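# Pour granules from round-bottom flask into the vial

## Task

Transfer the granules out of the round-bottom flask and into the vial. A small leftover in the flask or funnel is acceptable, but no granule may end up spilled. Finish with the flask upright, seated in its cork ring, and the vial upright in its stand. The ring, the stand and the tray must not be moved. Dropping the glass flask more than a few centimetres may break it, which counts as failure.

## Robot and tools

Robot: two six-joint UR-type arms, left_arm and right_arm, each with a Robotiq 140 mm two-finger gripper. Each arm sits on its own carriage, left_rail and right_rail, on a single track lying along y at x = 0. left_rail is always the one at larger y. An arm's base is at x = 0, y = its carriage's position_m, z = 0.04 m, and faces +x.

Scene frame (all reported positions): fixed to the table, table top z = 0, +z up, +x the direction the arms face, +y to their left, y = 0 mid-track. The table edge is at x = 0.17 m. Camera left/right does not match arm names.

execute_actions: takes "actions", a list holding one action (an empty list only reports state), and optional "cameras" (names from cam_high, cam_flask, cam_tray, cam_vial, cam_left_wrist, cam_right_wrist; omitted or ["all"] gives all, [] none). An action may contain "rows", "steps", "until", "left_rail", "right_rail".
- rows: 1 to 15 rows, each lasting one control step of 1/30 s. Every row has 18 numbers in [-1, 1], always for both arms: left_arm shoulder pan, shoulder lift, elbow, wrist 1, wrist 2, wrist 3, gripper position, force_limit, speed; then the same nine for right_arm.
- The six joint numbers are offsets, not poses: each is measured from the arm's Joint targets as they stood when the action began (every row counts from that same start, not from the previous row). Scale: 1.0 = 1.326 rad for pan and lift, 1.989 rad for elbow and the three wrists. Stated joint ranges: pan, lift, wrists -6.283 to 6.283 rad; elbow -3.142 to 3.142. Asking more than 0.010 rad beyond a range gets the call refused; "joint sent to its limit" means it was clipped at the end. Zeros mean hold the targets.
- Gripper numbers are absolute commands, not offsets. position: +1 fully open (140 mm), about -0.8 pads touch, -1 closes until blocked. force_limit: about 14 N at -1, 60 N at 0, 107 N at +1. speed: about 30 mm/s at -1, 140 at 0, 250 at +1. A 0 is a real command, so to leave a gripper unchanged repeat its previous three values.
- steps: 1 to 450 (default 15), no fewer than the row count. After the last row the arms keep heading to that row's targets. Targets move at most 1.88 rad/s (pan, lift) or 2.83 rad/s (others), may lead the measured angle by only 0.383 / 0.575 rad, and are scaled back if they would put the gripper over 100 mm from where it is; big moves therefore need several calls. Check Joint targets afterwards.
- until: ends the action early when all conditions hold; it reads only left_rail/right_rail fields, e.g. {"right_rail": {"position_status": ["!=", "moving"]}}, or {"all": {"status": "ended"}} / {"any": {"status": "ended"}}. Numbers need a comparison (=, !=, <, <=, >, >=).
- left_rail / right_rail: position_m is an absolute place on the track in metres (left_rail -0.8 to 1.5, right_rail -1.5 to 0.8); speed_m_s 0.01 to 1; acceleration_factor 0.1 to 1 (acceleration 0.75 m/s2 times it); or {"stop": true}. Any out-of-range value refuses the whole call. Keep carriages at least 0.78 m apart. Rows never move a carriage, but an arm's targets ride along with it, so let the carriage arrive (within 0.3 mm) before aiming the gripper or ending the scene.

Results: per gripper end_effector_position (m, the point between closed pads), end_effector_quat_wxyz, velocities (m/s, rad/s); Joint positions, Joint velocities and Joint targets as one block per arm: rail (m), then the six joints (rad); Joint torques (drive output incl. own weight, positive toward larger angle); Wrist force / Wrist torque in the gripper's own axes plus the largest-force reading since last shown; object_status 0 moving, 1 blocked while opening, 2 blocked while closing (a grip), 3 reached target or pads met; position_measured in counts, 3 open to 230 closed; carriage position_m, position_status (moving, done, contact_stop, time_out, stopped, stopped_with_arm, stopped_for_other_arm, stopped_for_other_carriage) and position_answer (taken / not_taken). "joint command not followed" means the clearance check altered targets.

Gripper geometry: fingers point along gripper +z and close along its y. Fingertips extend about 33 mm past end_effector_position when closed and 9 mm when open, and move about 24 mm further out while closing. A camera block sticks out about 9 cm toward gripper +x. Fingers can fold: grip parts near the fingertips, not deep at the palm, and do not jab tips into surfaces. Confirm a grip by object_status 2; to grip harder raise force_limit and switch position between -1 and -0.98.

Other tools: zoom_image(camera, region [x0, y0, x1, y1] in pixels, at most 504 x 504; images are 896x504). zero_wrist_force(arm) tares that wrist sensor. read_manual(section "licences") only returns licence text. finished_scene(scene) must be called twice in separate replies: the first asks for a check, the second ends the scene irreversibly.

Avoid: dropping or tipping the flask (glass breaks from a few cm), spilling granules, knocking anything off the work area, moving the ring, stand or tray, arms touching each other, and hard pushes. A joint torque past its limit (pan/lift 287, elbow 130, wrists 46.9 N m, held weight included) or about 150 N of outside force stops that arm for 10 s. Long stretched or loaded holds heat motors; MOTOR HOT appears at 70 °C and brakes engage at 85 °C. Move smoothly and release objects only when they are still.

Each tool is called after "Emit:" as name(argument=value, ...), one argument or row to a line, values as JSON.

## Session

Emit:
execute_actions(
  actions=[],
)

Scene clock: 0.00 s.
left_arm: end_effector_position=(+0.6290, +1.1759, +0.1760) position_measured=3 object_status=3 end_effector_quat_wxyz=(+0.000, +0.000, +1.000, +0.000) end_effector_velocity=(+0.000, +0.001, +0.000) end_effector_angular_velocity=(+0.001, -0.001, +0.001) | right_arm: end_effector_position=(+0.6290, -1.2021, +0.1760) position_measured=3 object_status=3 end_effector_quat_wxyz=(+0.000, +0.000, +1.000, +0.000) end_effector_velocity=(-0.001, +0.001, -0.001) end_effector_angular_velocity=(+0.000, +0.002, +0.001)
Joint positions: left_arm=[1.176 -0.281 -1.556 2.144 -2.158 -1.571 -0.281] | right_arm=[-1.202 -0.281 -1.556 2.144 -2.158 -1.571 -0.281]
Joint velocities: left_arm=[0 0.001 0 0 -0.001 0.001 0] | right_arm=[0 0.001 0.001 0 0.001 0 0]
Joint torques (N m): no reading
Wrist force (N): no reading
Wrist torque (N m): no reading
Wrist force, peak (N): no reading
Joint targets: left_arm=[1.176 -0.281 -1.556 2.144 -2.158 -1.571 -0.280] | right_arm=[-1.202 -0.280 -1.556 2.144 -2.158 -1.571 -0.280]
Tool commands: left_gripper/position=+1.0 left_gripper/force_limit=+1.0 left_gripper/speed=+1.0 right_gripper/position=+1.0 right_gripper/force_limit=+1.0 right_gripper/speed=+1.0
left_rail: position_m=1.176 position_status=done
right_rail: position_m=-1.202 position_status=done

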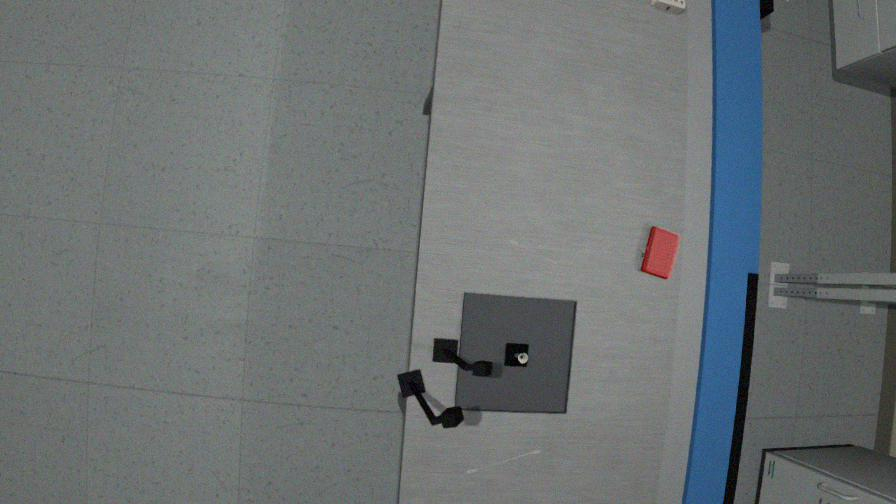

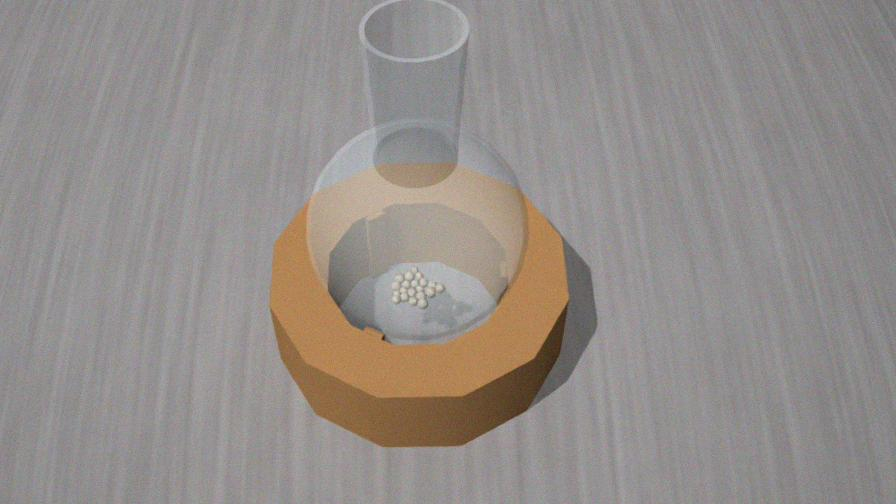

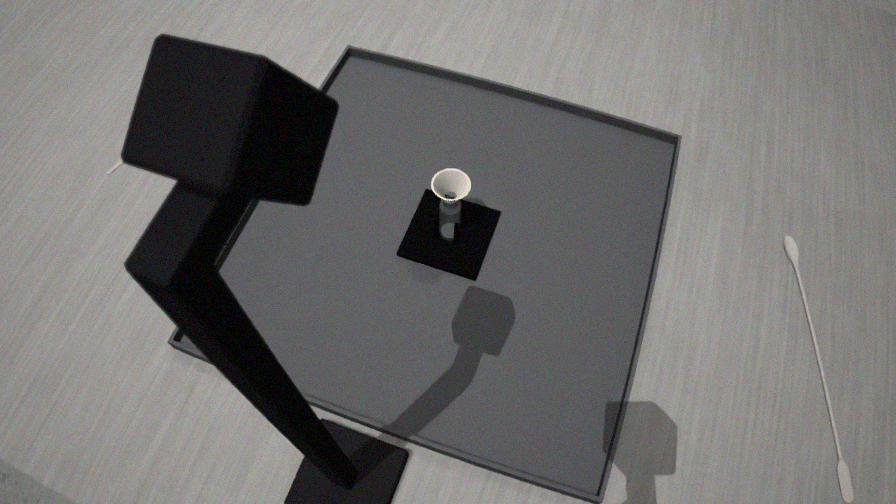

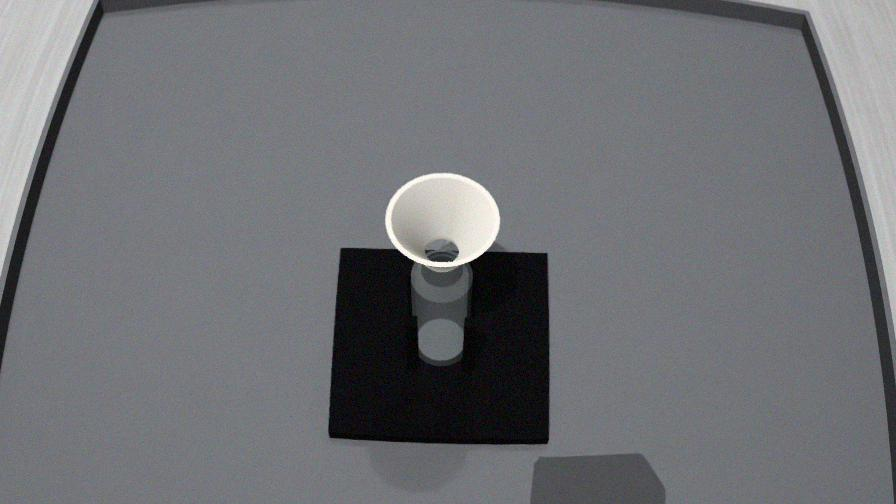

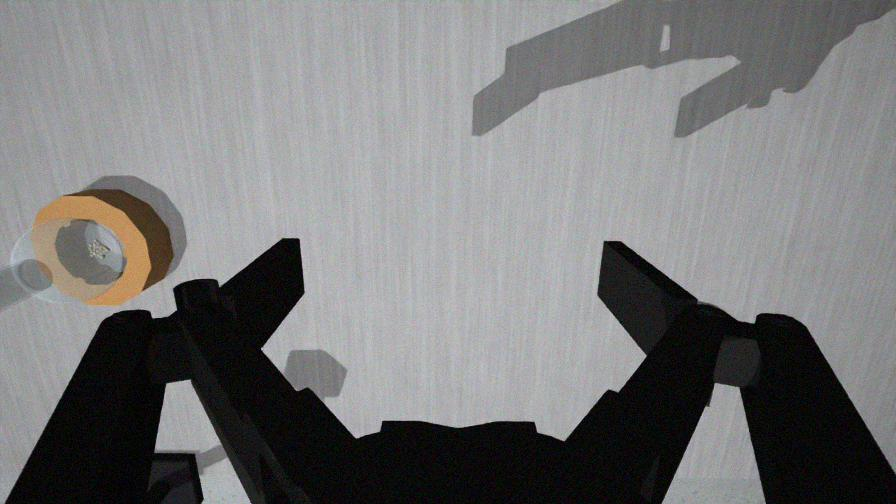

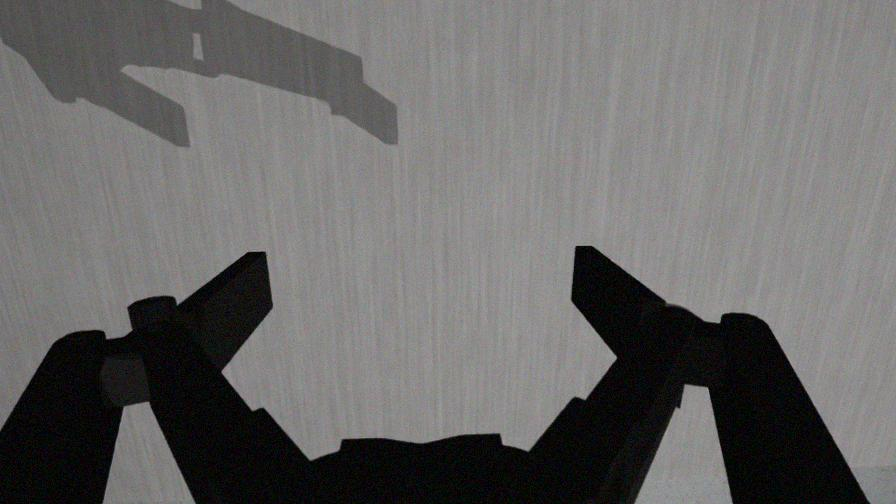

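Emit:
zoom_image(
  camera="cam_left_wrist",
  region=[0, 150, 220, 330],
)

Emit:
zoom_image(
  camera="cam_high",
  region=[390, 270, 610, 450],
)

Emit:
zoom_image(
  camera="cam_flask",
  region=[240, 0, 620, 460],
)

Scaled by 2.291 from the camera's 896x504 image, which has a finer 1280x720 frame.

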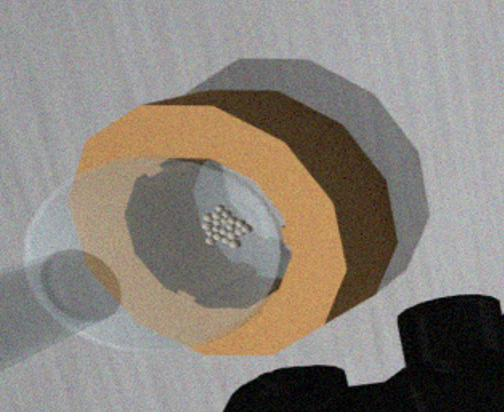

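Scaled by 2.291 from the camera's 896x504 image, which has a finer 1280x720 frame.

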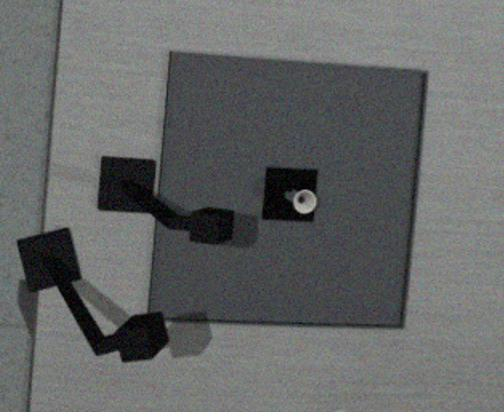

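Scaled by 1.096 from the camera's 896x504 image, which has a finer 1280x720 frame.

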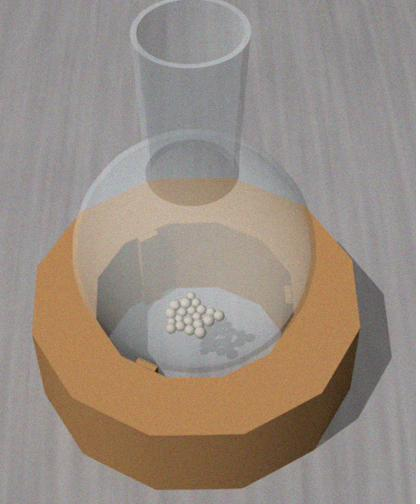

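Emit:
execute_actions(
  actions=[
    {"left_rail": {"position_m": 0.7235}, "rows": [[0,0,0,0,0.008,0,-0.2,-0.4,0,0,0,0,0,0,0,1,1,1],[0,0,0,0,0.028,0,-0.2,-0.4,0,0,0,0,0,0,0,1,1,1],[0,0,0,0,0.060,0,-0.2,-0.4,0,0,0,0,0,0,0,1,1,1],[0,0,0,0,0.102,0,-0.2,-0.4,0,0,0,0,0,0,0,1,1,1],[0.0005,0.0001,0.0006,0.0013,0.148,0.0004,-0.2,-0.4,0,0,0,0,0,0,0,1,1,1],[0.0038,0.0010,0.0044,0.0091,0.195,0.0025,-0.2,-0.4,0,0,0,0,0,0,0,1,1,1],[0.0109,0.0028,0.0127,0.0262,0.242,0.0073,-0.2,-0.4,0,0,0,0,0,0,0,1,1,1],[0.0217,0.0056,0.0252,0.0521,0.289,0.0145,-0.2,-0.4,0,0,0,0,0,0,0,1,1,1],[0.0351,0.0090,0.0408,0.0843,0.336,0.0234,-0.2,-0.4,0,0,0,0,0,0,0,1,1,1],[0.0495,0.0127,0.0574,0.1188,0.383,0.0329,-0.2,-0.4,0,0,0,0,0,0,0,1,1,1],[0.0629,0.0161,0.0730,0.1510,0.430,0.0418,-0.2,-0.4,0,0,0,0,0,0,0,1,1,1],[0.0737,0.0189,0.0855,0.1769,0.477,0.0490,-0.2,-0.4,0,0,0,0,0,0,0,1,1,1],[0.0808,0.0207,0.0938,0.1940,0.524,0.0538,-0.2,-0.4,0,0,0,0,0,0,0,1,1,1],[0.0841,0.0216,0.0976,0.2018,0.571,0.0559,-0.2,-0.4,0,0,0,0,0,0,0,1,1,1],[0.0846,0.0217,0.0982,0.2031,1.0,0.0563,-0.2,-0.4,0,0,0,0,0,0,0,1,1,1]], "steps": 75, "until": {"any": {"status": "ended"}}},
  ],
  cameras=["cam_left_wrist", "cam_high"],
)

Scene clock: 415.07 s.
left_arm: end_effector_position=(+0.6709, +1.1019, +0.4596) position_measured=154 object_status=3 end_effector_quat_wxyz=(-0.032, +0.259, +0.519, +0.814) end_effector_velocity=(+0.001, -0.001, +0.001) end_effector_angular_velocity=(+0.001, -0.002, -0.003) | right_arm: end_effector_position=(+0.6290, -1.2021, +0.1760) position_measured=3 object_status=3 end_effector_quat_wxyz=(+0.000, +0.000, +1.000, +0.000) end_effector_velocity=(+0.000, +0.000, +0.001) end_effector_angular_velocity=(+0.001, -0.001, -0.001)
Joint positions: left_arm=[0.724 -0.168 -1.528 2.339 -1.754 0.417 -0.169] | right_arm=[-1.202 -0.281 -1.556 2.144 -2.158 -1.571 -0.281]
Joint velocities: left_arm=[0 -0.001 0 0 -0.001 0.002 -0.001] | right_arm=[0 -0.001 -0.001 -0.001 0 0.001 0]
Joint torques (N m): left_arm=[11.76 -27.64 -24.31 -2.7 5.08 2.93] | right_arm=[0.63 -45.17 -40.8 -4.52 0.21 0.3]
Wrist force (N): left_arm=[-0.8 -0.7 0.5] | right_arm=[0.1 0.1 0.0]
Wrist torque (N m): left_arm=[0.08 -0.02 -0.12] | right_arm=[0.03 -0.02 0.00]
Wrist force, peak (N): left_arm=[-2.8 0.9 -1.3] | right_arm=[0.7 0.1 0.6]
Joint targets: left_arm=[0.724 -0.168 -1.528 2.339 -1.754 0.418 -0.169] | right_arm=[-1.202 -0.280 -1.556 2.144 -2.158 -1.571 -0.280]
left_rail: position_m=0.724 position_status=done
right_rail: position_m=-1.202 position_status=done
Images, in order (width x height): cam_high 896x504, cam_left_wrist 896x504.

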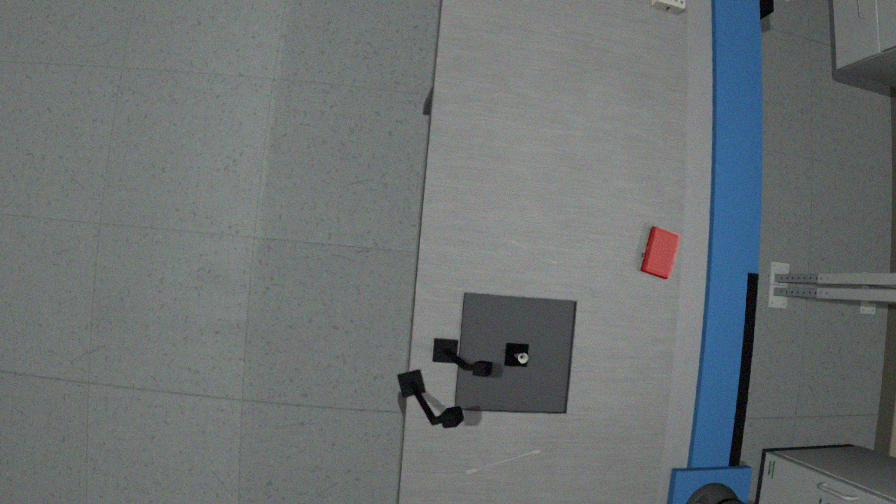

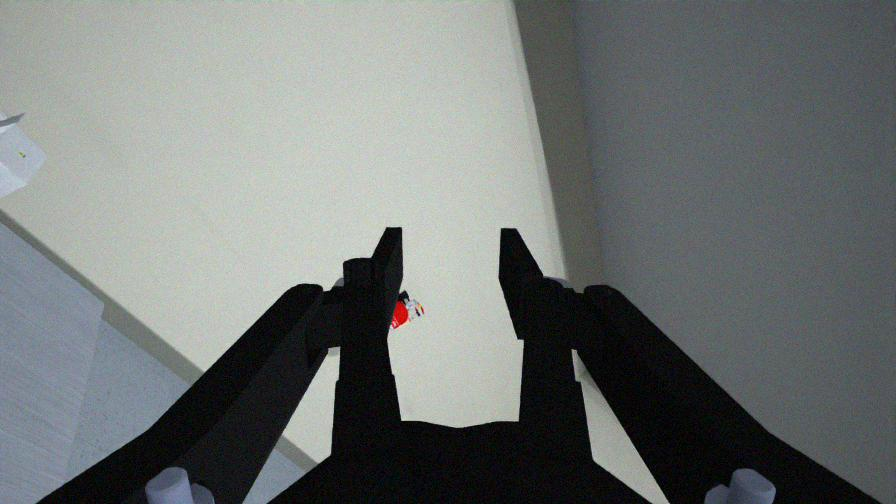

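Emit:
execute_actions(
  actions=[
    {"rows": [[0.0003,0.0001,0.0004,0.0008,0.0126,0.0002,-0.2,-0.4,0,0,0,0,0,0,0,1,1,1],[0.0024,0.0006,0.0028,0.0058,0.0452,0.0016,-0.2,-0.4,0,0,0,0,0,0,0,1,1,1],[0.0073,0.0019,0.0085,0.0176,0.0880,0.0049,-0.2,-0.4,0,0,0,0,0,0,0,1,1,1],[0.0155,0.0040,0.0180,0.0371,0.1347,0.0103,-0.2,-0.4,0,0,0,0,0,0,0,1,1,1],[0.0266,0.0069,0.0310,0.0639,0.1815,0.0178,-0.2,-0.4,0,0,0,0,0,0,0,1,1,1],[0.0403,0.0104,0.0468,0.0967,0.2283,0.0269,-0.2,-0.4,0,0,0,0,0,0,0,1,1,1],[0.0555,0.0143,0.0646,0.1333,0.2750,0.0371,-0.2,-0.4,0,0,0,0,0,0,0,1,1,1],[0.0714,0.0184,0.0829,0.1713,0.3218,0.0477,-0.2,-0.4,0,0,0,0,0,0,0,1,1,1],[0.0866,0.0223,0.1007,0.2079,0.3680,0.0579,-0.2,-0.4,0,0,0,0,0,0,0,1,1,1],[0.1003,0.0258,0.1165,0.2407,0.4123,0.0670,-0.2,-0.4,0,0,0,0,0,0,0,1,1,1],[0.1114,0.0287,0.1295,0.2675,0.4535,0.0745,-0.2,-0.4,0,0,0,0,0,0,0,1,1,1],[0.1196,0.0308,0.1390,0.2870,0.4917,0.0799,-0.2,-0.4,0,0,0,0,0,0,0,1,1,1],[0.1245,0.0321,0.1447,0.2987,0.5254,0.0832,-0.2,-0.4,0,0,0,0,0,0,0,1,1,1],[0.1266,0.0326,0.1471,0.3038,0.5530,0.0846,-0.2,-0.4,0,0,0,0,0,0,0,1,1,1],[0.1269,0.0327,0.1475,0.3046,0.5796,0.0848,-0.2,-0.4,0,0,0,0,0,0,0,1,1,1]], "steps": 19},
  ],
  cameras=["cam_left_wrist", "cam_flask", "cam_high"],
)

Scene clock: 438.20 s.
left_arm: end_effector_position=(+0.6634, +0.9464, +0.2526) position_measured=154 object_status=3 end_effector_quat_wxyz=(-0.044, +0.651, +0.073, +0.754) end_effector_velocity=(+0.000, -0.001, -0.001) end_effector_angular_velocity=(+0.000, +0.002, -0.002) | right_arm: end_effector_position=(+0.6290, -1.2021, +0.1760) position_measured=3 object_status=3 end_effector_quat_wxyz=(+0.000, +0.000, +1.000, +0.000) end_effector_velocity=(+0.000, -0.001, +0.000) end_effector_angular_velocity=(+0.000, +0.001, -0.001)
Joint positions: left_arm=[0.723 -0.025 -1.491 2.588 -1.243 1.378 -0.025] | right_arm=[-1.202 -0.281 -1.556 2.144 -2.158 -1.571 -0.281]
Joint velocities: left_arm=[0 0 0 0 0.002 0.003 0] | right_arm=[0 -0.001 0.002 -0.001 0 0 0]
Joint torques (N m): left_arm=[11.98 -18.92 -13.05 -0.77 2.33 2.86] | right_arm=[1.88 -45.47 -41.81 -4.41 0.24 0.95]
Wrist force (N): left_arm=[-2.1 -1.5 1.5] | right_arm=[0.3 -0.3 0.1]
Wrist torque (N m): left_arm=[-0.08 0.27 -0.07] | right_arm=[-0.08 -0.05 0.00]
Wrist force, peak (N): left_arm=[-0.8 4.6 4.8] | right_arm=[0.4 0.4 0.6]
Joint targets: left_arm=[0.724 -0.025 -1.491 2.588 -1.243 1.378 -0.025] | right_arm=[-1.202 -0.280 -1.556 2.144 -2.158 -1.571 -0.280]
left_rail: position_m=0.723 position_m_goal=0.724 position_status=done
right_rail: position_m=-1.202 position_status=done
Images, in order (width x height): cam_high 896x504, cam_flask 896x504, cam_left_wrist 896x504.

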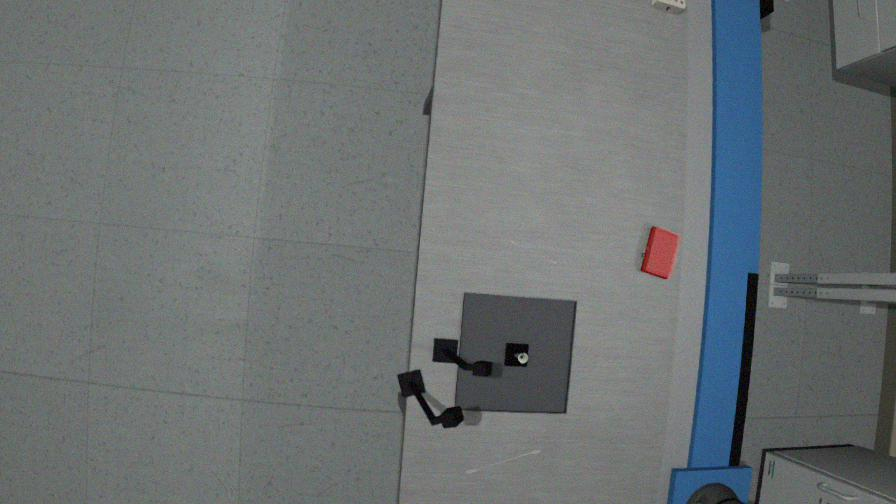

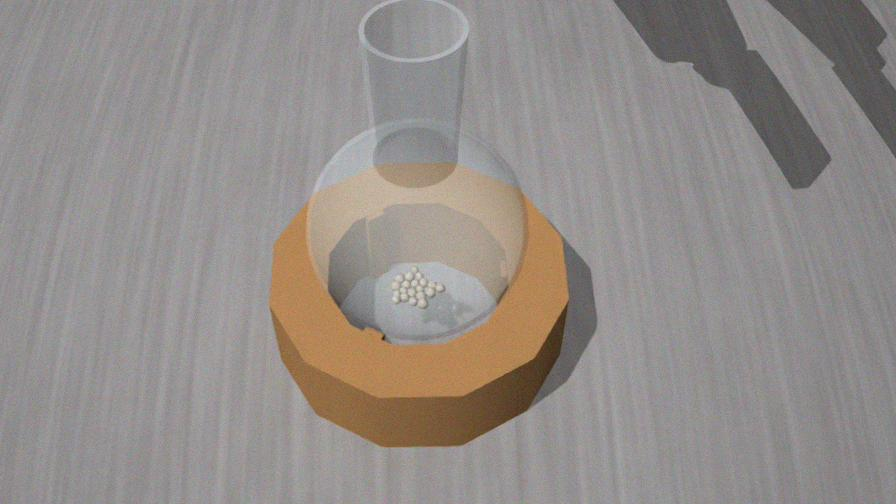

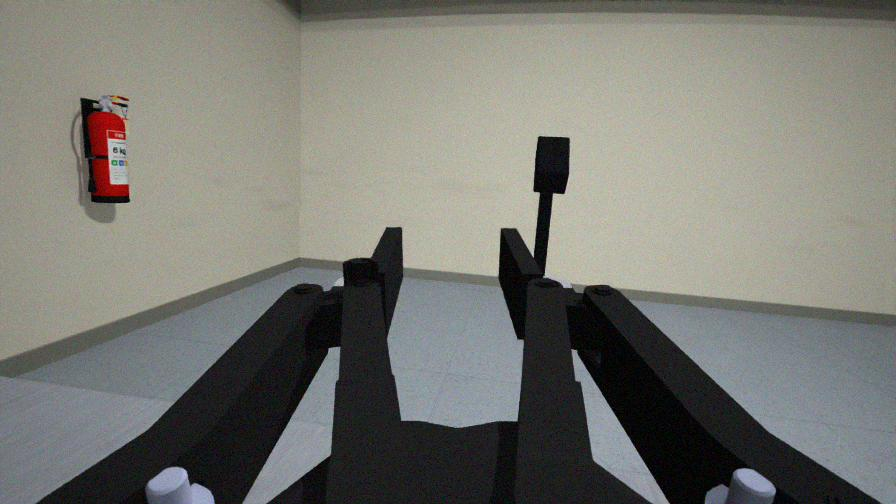

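Emit:
execute_actions(
  actions=[
    {"rows": [[0.0001,0,0.0001,0.0001,0.0003,0,-0.2,-0.4,0,0,0,0,0,0,0,1,1,1],[0.0004,0.0001,0.0004,0.0009,0.0019,0.0002,-0.2,-0.4,0,0,0,0,0,0,0,1,1,1],[0.0011,0.0003,0.0013,0.0028,0.0056,0.0007,-0.2,-0.4,0,0,0,0,0,0,0,1,1,1],[0.0023,0.0006,0.0027,0.0058,0.0118,0.0015,-0.2,-0.4,0,0,0,0,0,0,0,1,1,1],[0.0040,0.0011,0.0047,0.0100,0.0203,0.0026,-0.2,-0.4,0,0,0,0,0,0,0,1,1,1],[0.0060,0.0016,0.0071,0.0151,0.0308,0.0040,-0.2,-0.4,0,0,0,0,0,0,0,1,1,1],[0.0083,0.0022,0.0098,0.0209,0.0424,0.0055,-0.2,-0.4,0,0,0,0,0,0,0,1,1,1],[0.0106,0.0029,0.0125,0.0268,0.0545,0.0071,-0.2,-0.4,0,0,0,0,0,0,0,1,1,1],[0.0129,0.0035,0.0152,0.0326,0.0661,0.0086,-0.2,-0.4,0,0,0,0,0,0,0,1,1,1],[0.0149,0.0040,0.0176,0.0377,0.0766,0.0100,-0.2,-0.4,0,0,0,0,0,0,0,1,1,1],[0.0166,0.0045,0.0196,0.0419,0.0851,0.0111,-0.2,-0.4,0,0,0,0,0,0,0,1,1,1],[0.0178,0.0048,0.0210,0.0449,0.0913,0.0119,-0.2,-0.4,0,0,0,0,0,0,0,1,1,1],[0.0185,0.0050,0.0219,0.0468,0.0950,0.0124,-0.2,-0.4,0,0,0,0,0,0,0,1,1,1],[0.0188,0.0051,0.0222,0.0476,0.0966,0.0126,-0.2,-0.4,0,0,0,0,0,0,0,1,1,1],[0.0189,0.0051,0.0223,0.0477,0.0969,0.0126,-0.2,-0.4,0,0,0,0,0,0,0,1,1,1]], "steps": 19},
  ],
  cameras=["cam_left_wrist", "cam_flask"],
)

Scene clock: 454.77 s.
left_arm: end_effector_position=(+0.6279, +0.8978, +0.1897) position_measured=154 object_status=3 end_effector_quat_wxyz=(+0.000, +0.707, +0.000, +0.707) end_effector_velocity=(-0.001, -0.001, -0.002) end_effector_angular_velocity=(+0.000, +0.004, -0.004) | right_arm: end_effector_position=(+0.6290, -1.2021, +0.1760) position_measured=3 object_status=3 end_effector_quat_wxyz=(+0.000, +0.000, +1.000, +0.000) end_effector_velocity=(-0.001, +0.000, -0.001) end_effector_angular_velocity=(+0.001, +0.003, -0.001)
Joint positions: left_arm=[0.723 0 -1.484 2.633 -1.148 1.57 0] | right_arm=[-1.202 -0.281 -1.556 2.144 -2.158 -1.571 -0.281]
Joint velocities: left_arm=[0 0 0 0.001 0.002 0.004 0] | right_arm=[0 -0.001 0.001 0.001 0.001 0 0]
Joint torques (N m): left_arm=[11.75 -16.47 -9.84 -1.47 2.63 2.78] | right_arm=[1.88 -44.22 -41.17 -4.17 0.39 0.3]
Wrist force (N): left_arm=[-1.5 -1.1 1.2] | right_arm=[0.3 0.2 0.1]
Wrist torque (N m): left_arm=[-0.01 0.21 -0.06] | right_arm=[0.04 -0.07 0.00]
Wrist force, peak (N): left_arm=[-0.9 -1.5 2.6] | right_arm=[0.0 0.5 0.5]
Joint targets: left_arm=[0.724 0.000 -1.484 2.633 -1.148 1.571 0.000] | right_arm=[-1.202 -0.280 -1.556 2.144 -2.158 -1.571 -0.280]
left_rail: position_m=0.723 position_m_goal=0.724 position_status=done
right_rail: position_m=-1.202 position_status=done
Images, in order (width x height): cam_flask 896x504, cam_left_wrist 896x504.

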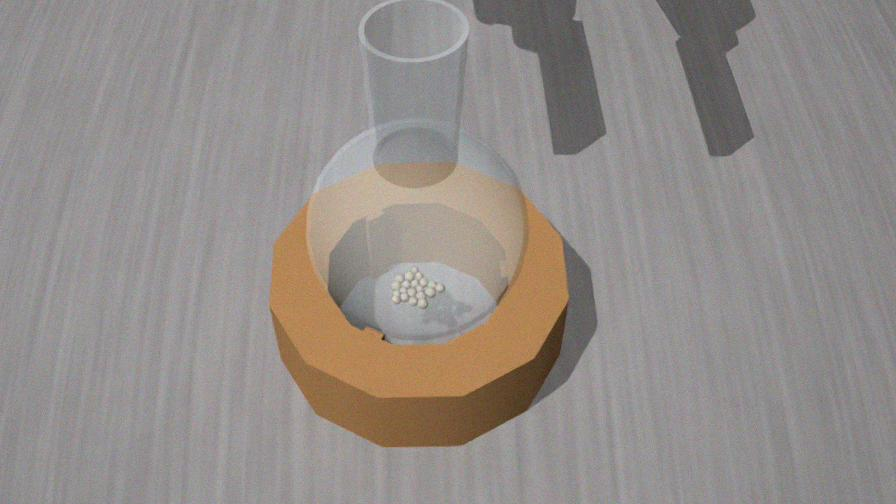

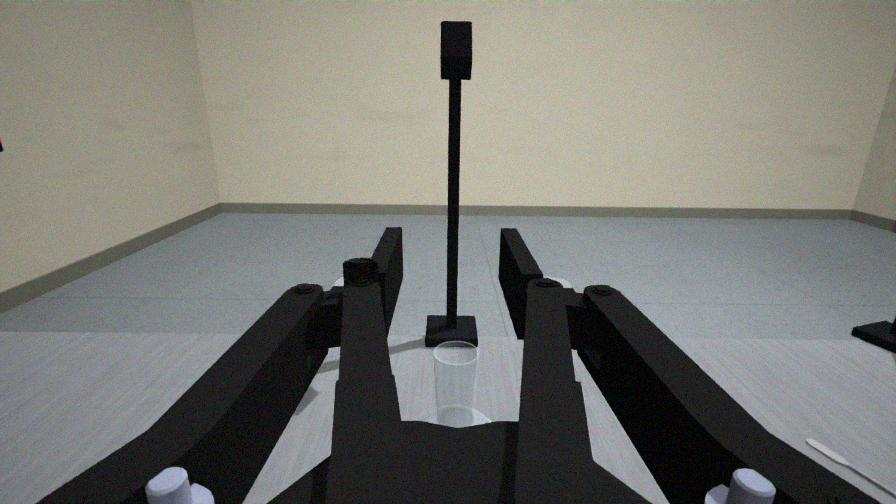

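Emit:
zoom_image(
  camera="cam_left_wrist",
  region=[380, 320, 540, 440],
)

Scaled by 3.150 from the camera's 896x504 image, which has a finer 1280x720 frame.

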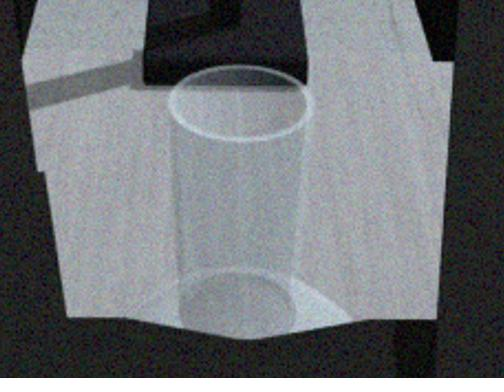

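I'll check the current state of scene 2 before continuing.

Emit:
execute_actions(
  actions=[],
  cameras=["cam_left_wrist", "cam_flask", "cam_vial", "cam_tray"],
)

Scene clock: 501.23 s.
left_arm: end_effector_position=(+0.6278, +0.8977, +0.1895) position_measured=154 object_status=3 end_effector_quat_wxyz=(+0.000, +0.707, +0.000, +0.707) end_effector_velocity=(+0.000, +0.000, +0.000) end_effector_angular_velocity=(+0.002, +0.000, -0.001) | right_arm: end_effector_position=(+0.6290, -1.2021, +0.1760) position_measured=3 object_status=3 end_effector_quat_wxyz=(+0.000, +0.000, +1.000, +0.000) end_effector_velocity=(+0.000, +0.000, +0.000) end_effector_angular_velocity=(-0.001, -0.001, +0.001)
Joint positions: left_arm=[0.724 0 -1.484 2.633 -1.148 1.571 0] | right_arm=[-1.202 -0.281 -1.556 2.144 -2.158 -1.571 -0.281]
Joint velocities: left_arm=[0 0 0 0 -0.001 0.001 0.002] | right_arm=[0 0 -0.001 0.001 -0.001 -0.001 -0.001]
Joint torques (N m): left_arm=[11.23 -17.58 -16.76 -2.28 2.8 2.99] | right_arm=[0.39 -45.32 -41.63 -4.29 0.08 0.64]
Wrist force (N): left_arm=[-1.1 -1.4 1.3] | right_arm=[0.4 0.2 0.3]
Wrist torque (N m): left_arm=[-0.08 0.13 -0.06] | right_arm=[0.04 -0.09 0.00]
Wrist force, peak (N): left_arm=[-2.3 -1.1 1.6] | right_arm=[0.7 0.3 0.5]
Joint targets: left_arm=[0.724 0.000 -1.484 2.633 -1.148 1.571 0.000] | right_arm=[-1.202 -0.280 -1.556 2.144 -2.158 -1.571 -0.280]
Tool commands: left_gripper/position=-0.2 left_gripper/force_limit=-0.4 left_gripper/speed=+0.0 right_gripper/position=+1.0 right_gripper/force_limit=+1.0 right_gripper/speed=+1.0
left_rail: position_m=0.724 position_status=done
right_rail: position_m=-1.202 position_status=done
Images, in order (width x height): cam_flask 896x504, cam_tray 896x504, cam_vial 896x504, cam_left_wrist 896x504.

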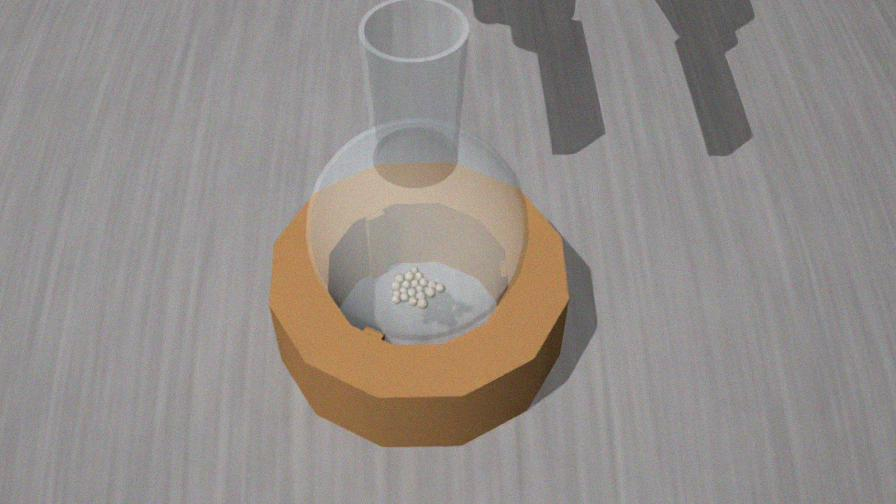

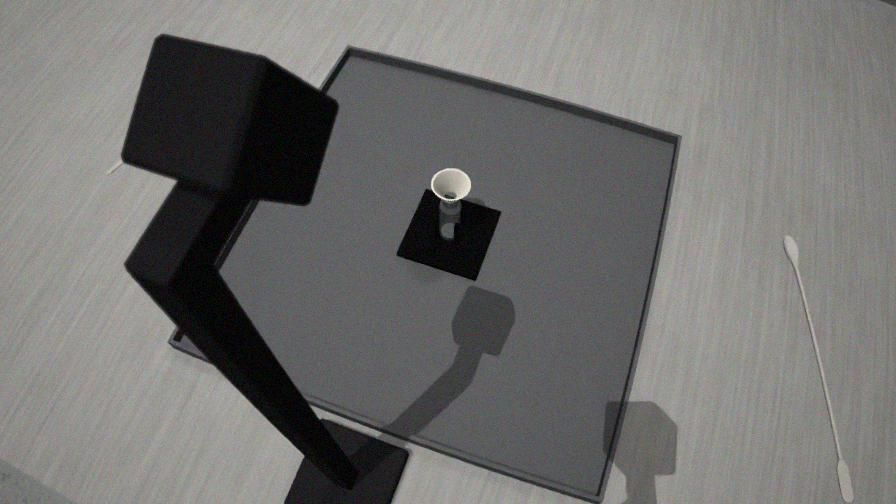

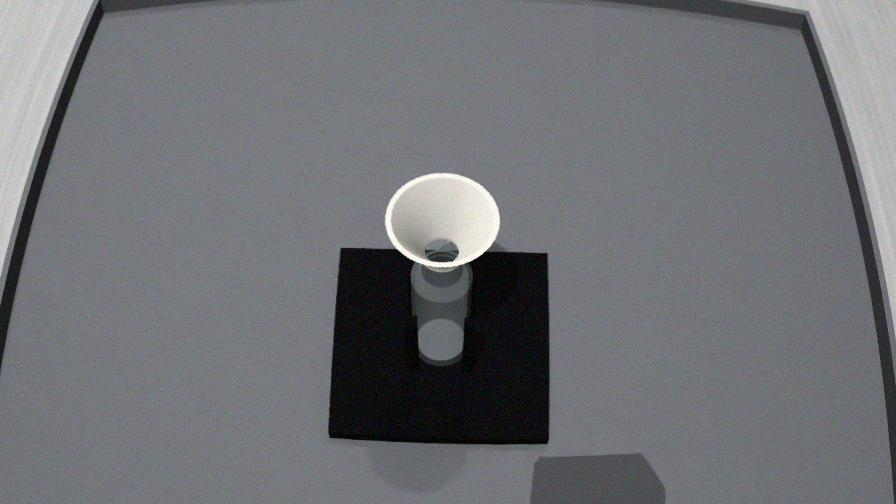

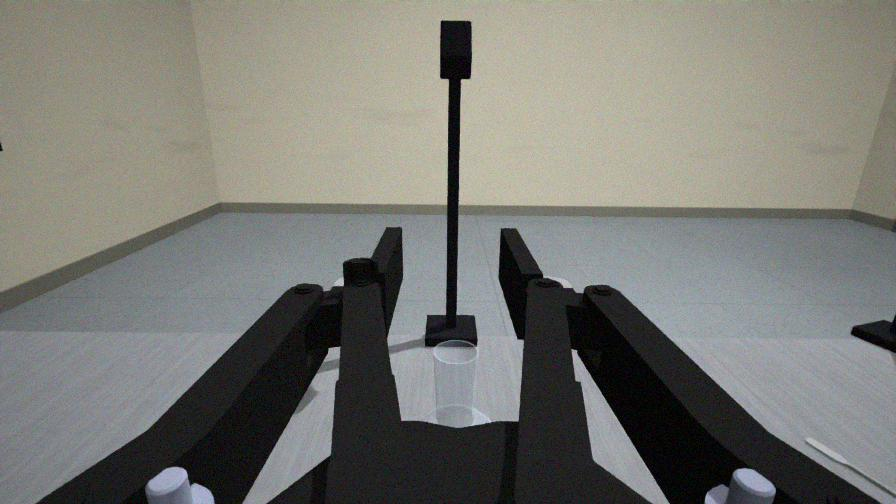

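Emit:
execute_actions(
  actions=[
    {"left_rail": {"position_m": 0.7193}, "rows": [[0,0.00064,-0.00001,-0.00041,0,0,-0.2,-0.4,0,0,0,0,0,0,0,1,1,1],[0,0.00456,-0.0001,-0.00295,0,0,-0.2,-0.4,0,0,0,0,0,0,0,1,1,1],[0,0.01376,-0.00029,-0.0089,0,0,-0.2,-0.4,0,0,0,0,0,0,0,1,1,1],[0,0.02897,-0.00061,-0.01874,0,0,-0.2,-0.4,0,0,0,0,0,0,0,1,1,1],[0,0.04988,-0.00106,-0.03226,0,0,-0.2,-0.4,0,0,0,0,0,0,0,1,1,1],[0,0.07542,-0.0016,-0.04878,0,0,-0.2,-0.4,0,0,0,0,0,0,0,1,1,1],[0,0.10401,-0.0022,-0.06727,0,0,-0.2,-0.4,0,0,0,0,0,0,0,1,1,1],[0,0.13362,-0.00283,-0.08643,0,0,-0.2,-0.4,0,0,0,0,0,0,0,1,1,1],[0,0.16221,-0.00343,-0.10492,0,0,-0.2,-0.4,0,0,0,0,0,0,0,1,1,1],[0,0.18775,-0.00397,-0.12144,0,0,-0.2,-0.4,0,0,0,0,0,0,0,1,1,1],[0,0.20866,-0.00442,-0.13496,0,0,-0.2,-0.4,0,0,0,0,0,0,0,1,1,1],[0,0.22387,-0.00474,-0.1448,0,0,-0.2,-0.4,0,0,0,0,0,0,0,1,1,1],[0,0.23307,-0.00493,-0.15075,0,0,-0.2,-0.4,0,0,0,0,0,0,0,1,1,1],[0,0.23699,-0.00502,-0.15328,0,0,-0.2,-0.4,0,0,0,0,0,0,0,1,1,1],[0,0.23763,-0.00503,-0.1537,0,0,-0.2,-0.4,0,0,0,0,0,0,0,1,1,1]], "steps": 18},
  ],
  cameras=["cam_left_wrist", "cam_flask", "cam_high"],
)

Scene clock: 593.97 s.
left_arm: end_effector_position=(+0.6469, +0.8935, +0.0972) position_measured=154 object_status=3 end_effector_quat_wxyz=(+0.000, +0.707, +0.000, +0.707) end_effector_velocity=(+0.000, +0.000, -0.001) end_effector_angular_velocity=(-0.001, +0.000, -0.001) | right_arm: end_effector_position=(+0.6290, -1.2021, +0.1760) position_measured=3 object_status=3 end_effector_quat_wxyz=(+0.000, +0.000, +1.000, +0.000) end_effector_velocity=(+0.000, -0.001, -0.001) end_effector_angular_velocity=(-0.001, +0.001, +0.000)
Joint positions: left_arm=[0.719 0 -1.169 2.623 -1.453 1.571 0] | right_arm=[-1.202 -0.281 -1.556 2.144 -2.158 -1.571 -0.281]
Joint velocities: left_arm=[0 0 0.003 0 -0.003 0.001 -0.001] | right_arm=[0 -0.001 0.001 0 -0.001 -0.001 0]
Joint torques (N m): left_arm=[3.1 -30.34 -17.47 -4.88 2.46 2.75] | right_arm=[3.37 -43.74 -42.01 -4.11 0.2 0.82]
Wrist force (N): left_arm=[-1.9 -1.3 1.2] | right_arm=[0.5 0.1 0.2]
Wrist torque (N m): left_arm=[-0.10 0.27 -0.07] | right_arm=[0.02 -0.10 0.00]
Wrist force, peak (N): left_arm=[-3.9 -1.4 1.8] | right_arm=[0.7 0.1 0.4]
Joint targets: left_arm=[0.719 0.000 -1.169 2.623 -1.454 1.571 0.000] | right_arm=[-1.202 -0.280 -1.556 2.144 -2.158 -1.571 -0.280]
left_rail: position_m=0.719 position_status=done
right_rail: position_m=-1.202 position_status=done
Images, in order (width x height): cam_high 896x504, cam_flask 896x504, cam_left_wrist 896x504.

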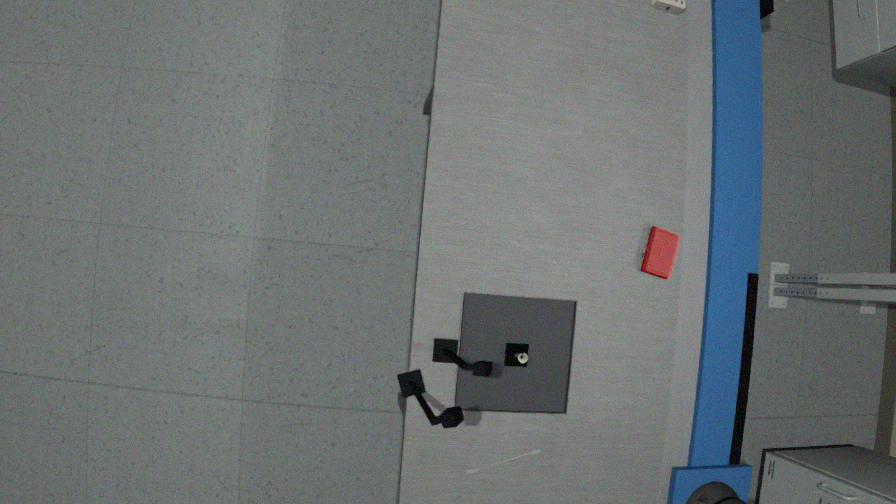

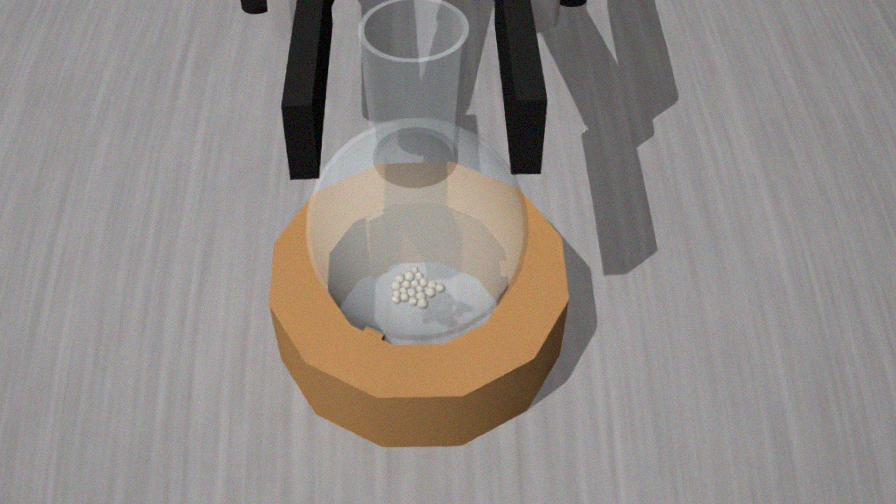

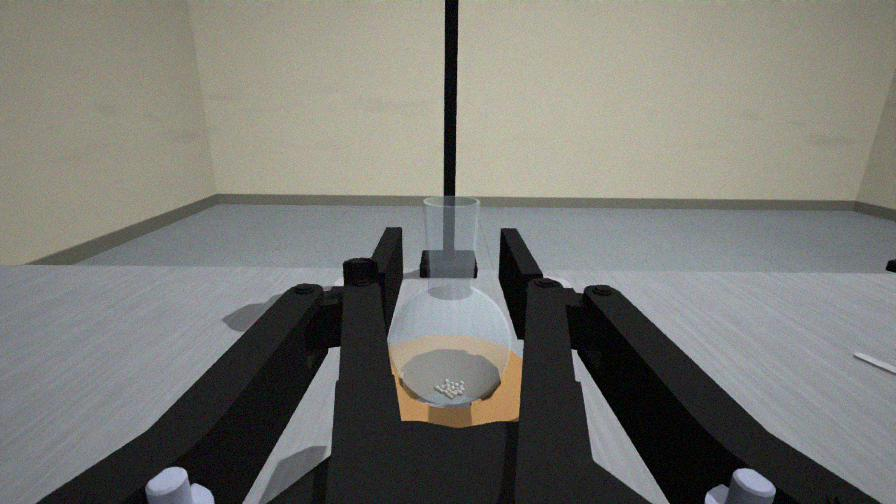

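Emit:
execute_actions(
  actions=[
    {"rows": [[0,0,0,0,0,0,-1,-0.4,-0.9,0,0,0,0,0,0,1,1,1]], "steps": 22},
  ],
  cameras=["cam_left_wrist", "cam_flask"],
)

Scene clock: 602.03 s.
left_arm: end_effector_position=(+0.6470, +0.8935, +0.0970) position_measured=198 object_status=2 end_effector_quat_wxyz=(+0.000, +0.707, +0.000, +0.707) end_effector_velocity=(+0.000, +0.000, +0.000) end_effector_angular_velocity=(+0.001, +0.000, +0.001) | right_arm: end_effector_position=(+0.6290, -1.2021, +0.1760) position_measured=3 object_status=3 end_effector_quat_wxyz=(+0.000, +0.000, +1.000, +0.000) end_effector_velocity=(+0.000, -0.001, +0.000) end_effector_angular_velocity=(-0.001, +0.000, -0.001)
Joint positions: left_arm=[0.719 0 -1.169 2.623 -1.454 1.571 0] | right_arm=[-1.202 -0.281 -1.556 2.144 -2.158 -1.571 -0.281]
Joint velocities: left_arm=[0 0 0 0 0 -0.001 0.001] | right_arm=[0 -0.001 0 0 -0.001 -0.001 0]
Joint torques (N m): left_arm=[-8.02 -31.79 -6.22 -3.73 2.21 2.82] | right_arm=[0.05 -46.97 -41.62 -3.96 0.19 0.9]
Wrist force (N): left_arm=[-1.6 -1.5 1.0] | right_arm=[0.3 -0.1 0.2]
Wrist torque (N m): left_arm=[-0.08 0.21 -0.07] | right_arm=[-0.01 -0.05 0.00]
Wrist force, peak (N): left_arm=[-2.1 -1.2 1.6] | right_arm=[0.2 0.1 0.8]
Joint targets: left_arm=[0.719 0.000 -1.169 2.623 -1.454 1.571 0.000] | right_arm=[-1.202 -0.280 -1.556 2.144 -2.158 -1.571 -0.280]
left_rail: position_m=0.719 position_status=done
right_rail: position_m=-1.202 position_status=done
Images, in order (width x height): cam_flask 896x504, cam_left_wrist 896x504.

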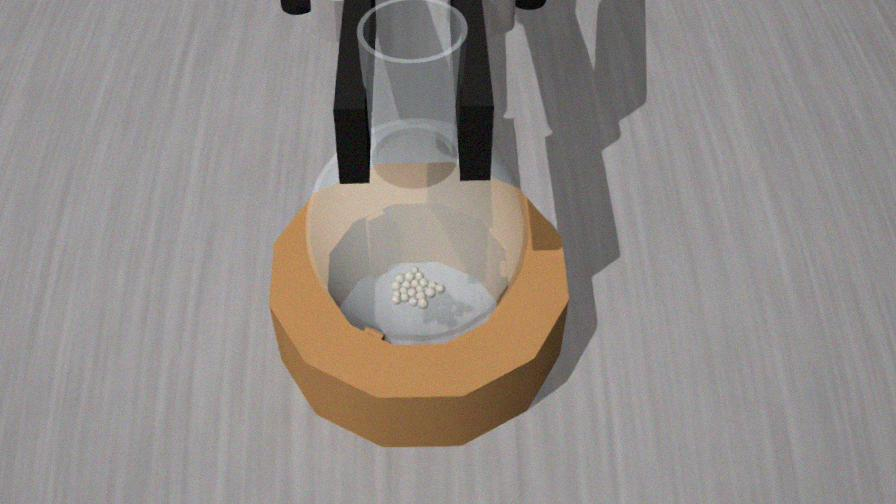

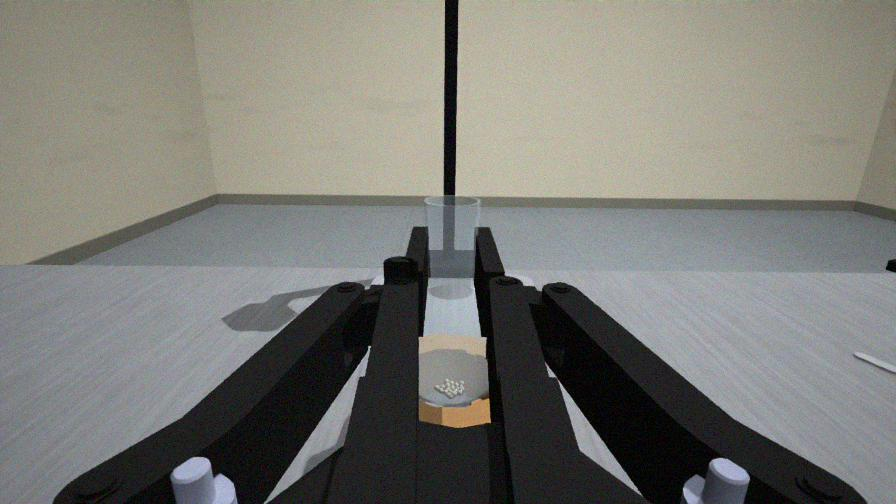

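Emit:
zoom_image(
  camera="cam_left_wrist",
  region=[390, 180, 520, 300],
)

Emit:
zoom_image(
  camera="cam_flask",
  region=[300, 0, 552, 200],
)

Scaled by 3.877 from the camera's 896x504 image, which has a finer 1280x720 frame.

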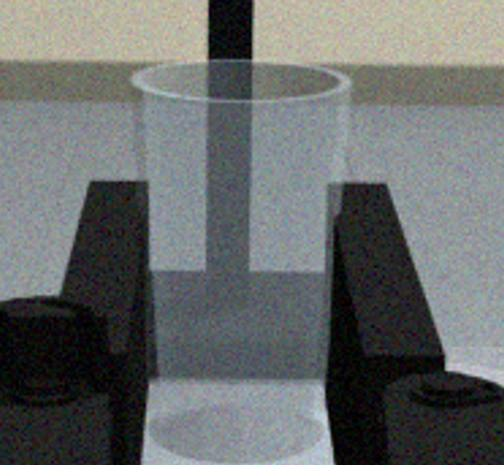

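Scaled by 2.000 from the camera's 896x504 image, which has a finer 1280x720 frame.

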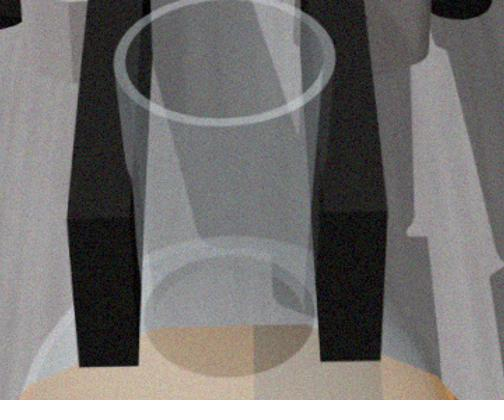

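Emit:
execute_actions(
  actions=[
    {"rows": [[0,-0.00079,-0.00001,0.00054,0,0,-1,-0.4,-0.9,0,0,0,0,0,0,1,1,1],[0,-0.00535,-0.0001,0.00366,0,0,-1,-0.4,-0.9,0,0,0,0,0,0,1,1,1],[0,-0.01507,-0.00027,0.01031,0,0,-1,-0.4,-0.9,0,0,0,0,0,0,1,1,1],[0,-0.02933,-0.00053,0.02007,0,0,-1,-0.4,-0.9,0,0,0,0,0,0,1,1,1],[0,-0.04619,-0.00083,0.03161,0,0,-1,-0.4,-0.9,0,0,0,0,0,0,1,1,1],[0,-0.06305,-0.00113,0.04315,0,0,-1,-0.4,-0.9,0,0,0,0,0,0,1,1,1],[0,-0.07731,-0.00139,0.05291,0,0,-1,-0.4,-0.9,0,0,0,0,0,0,1,1,1],[0,-0.08703,-0.00156,0.05956,0,0,-1,-0.4,-0.9,0,0,0,0,0,0,1,1,1],[0,-0.09159,-0.00165,0.06268,0,0,-1,-0.4,-0.9,0,0,0,0,0,0,1,1,1],[0,-0.09238,-0.00166,0.06322,0,0,-1,-0.4,-0.9,0,0,0,0,0,0,1,1,1]], "steps": 12},
  ],
  cameras=["cam_left_wrist", "cam_flask"],
)

Scene clock: 770.93 s.
left_arm: end_effector_position=(+0.6470, +0.8935, +0.1348) position_measured=198 object_status=2 end_effector_quat_wxyz=(+0.000, +0.707, +0.000, +0.707) end_effector_velocity=(+0.000, +0.000, +0.001) end_effector_angular_velocity=(+0.000, +0.000, +0.001) | right_arm: end_effector_position=(+0.6290, -1.2021, +0.1760) position_measured=3 object_status=3 end_effector_quat_wxyz=(+0.000, +0.000, +1.000, +0.000) end_effector_velocity=(+0.001, +0.000, +0.000) end_effector_angular_velocity=(+0.000, -0.001, +0.001)
Joint positions: left_arm=[0.719 0 -1.291 2.619 -1.328 1.571 0] | right_arm=[-1.202 -0.281 -1.556 2.144 -2.158 -1.571 -0.281]
Joint velocities: left_arm=[0 0 -0.003 0 0.003 -0.001 0] | right_arm=[0 0.001 0 -0.001 0 0 0]
Joint torques (N m): left_arm=[-8.42 -56.63 -23.4 -1.14 -0.26 2.32] | right_arm=[2.12 -45.1 -40.57 -3.83 0.14 1.59]
Wrist force (N): left_arm=[-2.2 -1.2 0.9] | right_arm=[0.1 0.0 0.2]
Wrist torque (N m): left_arm=[-0.08 0.24 -0.05] | right_arm=[-0.01 -0.01 0.00]
Wrist force, peak (N): left_arm=[-4.2 -1.1 1.3] | right_arm=[0.7 0.3 0.6]
Joint targets: left_arm=[0.719 0.000 -1.291 2.619 -1.328 1.571 0.000] | right_arm=[-1.202 -0.280 -1.556 2.144 -2.158 -1.571 -0.280]
left_rail: position_m=0.719 position_status=done
right_rail: position_m=-1.202 position_status=done
Images, in order (width x height): cam_flask 896x504, cam_left_wrist 896x504.

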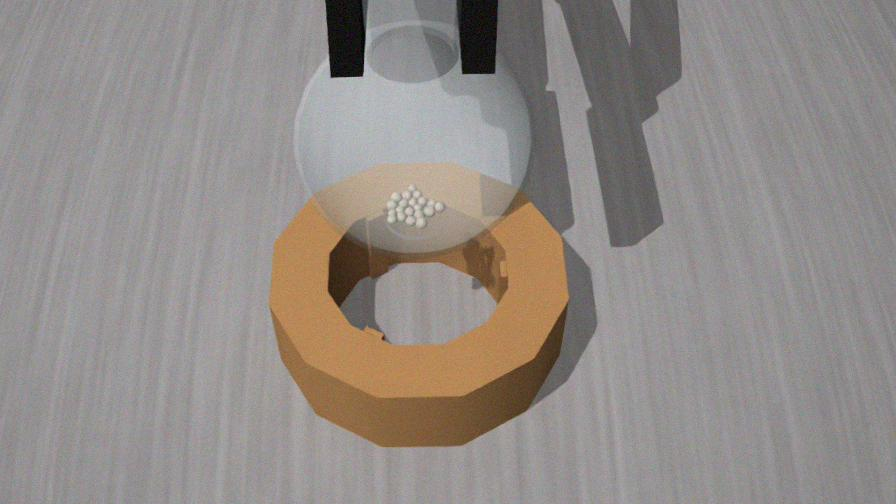

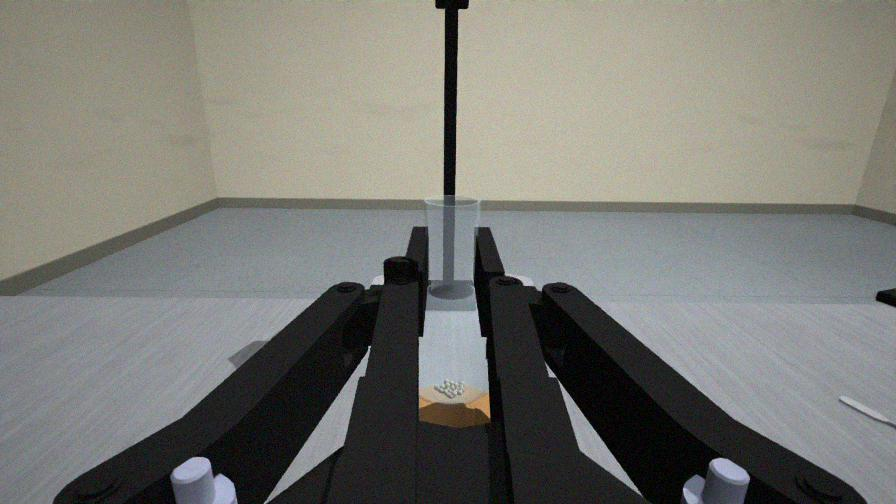

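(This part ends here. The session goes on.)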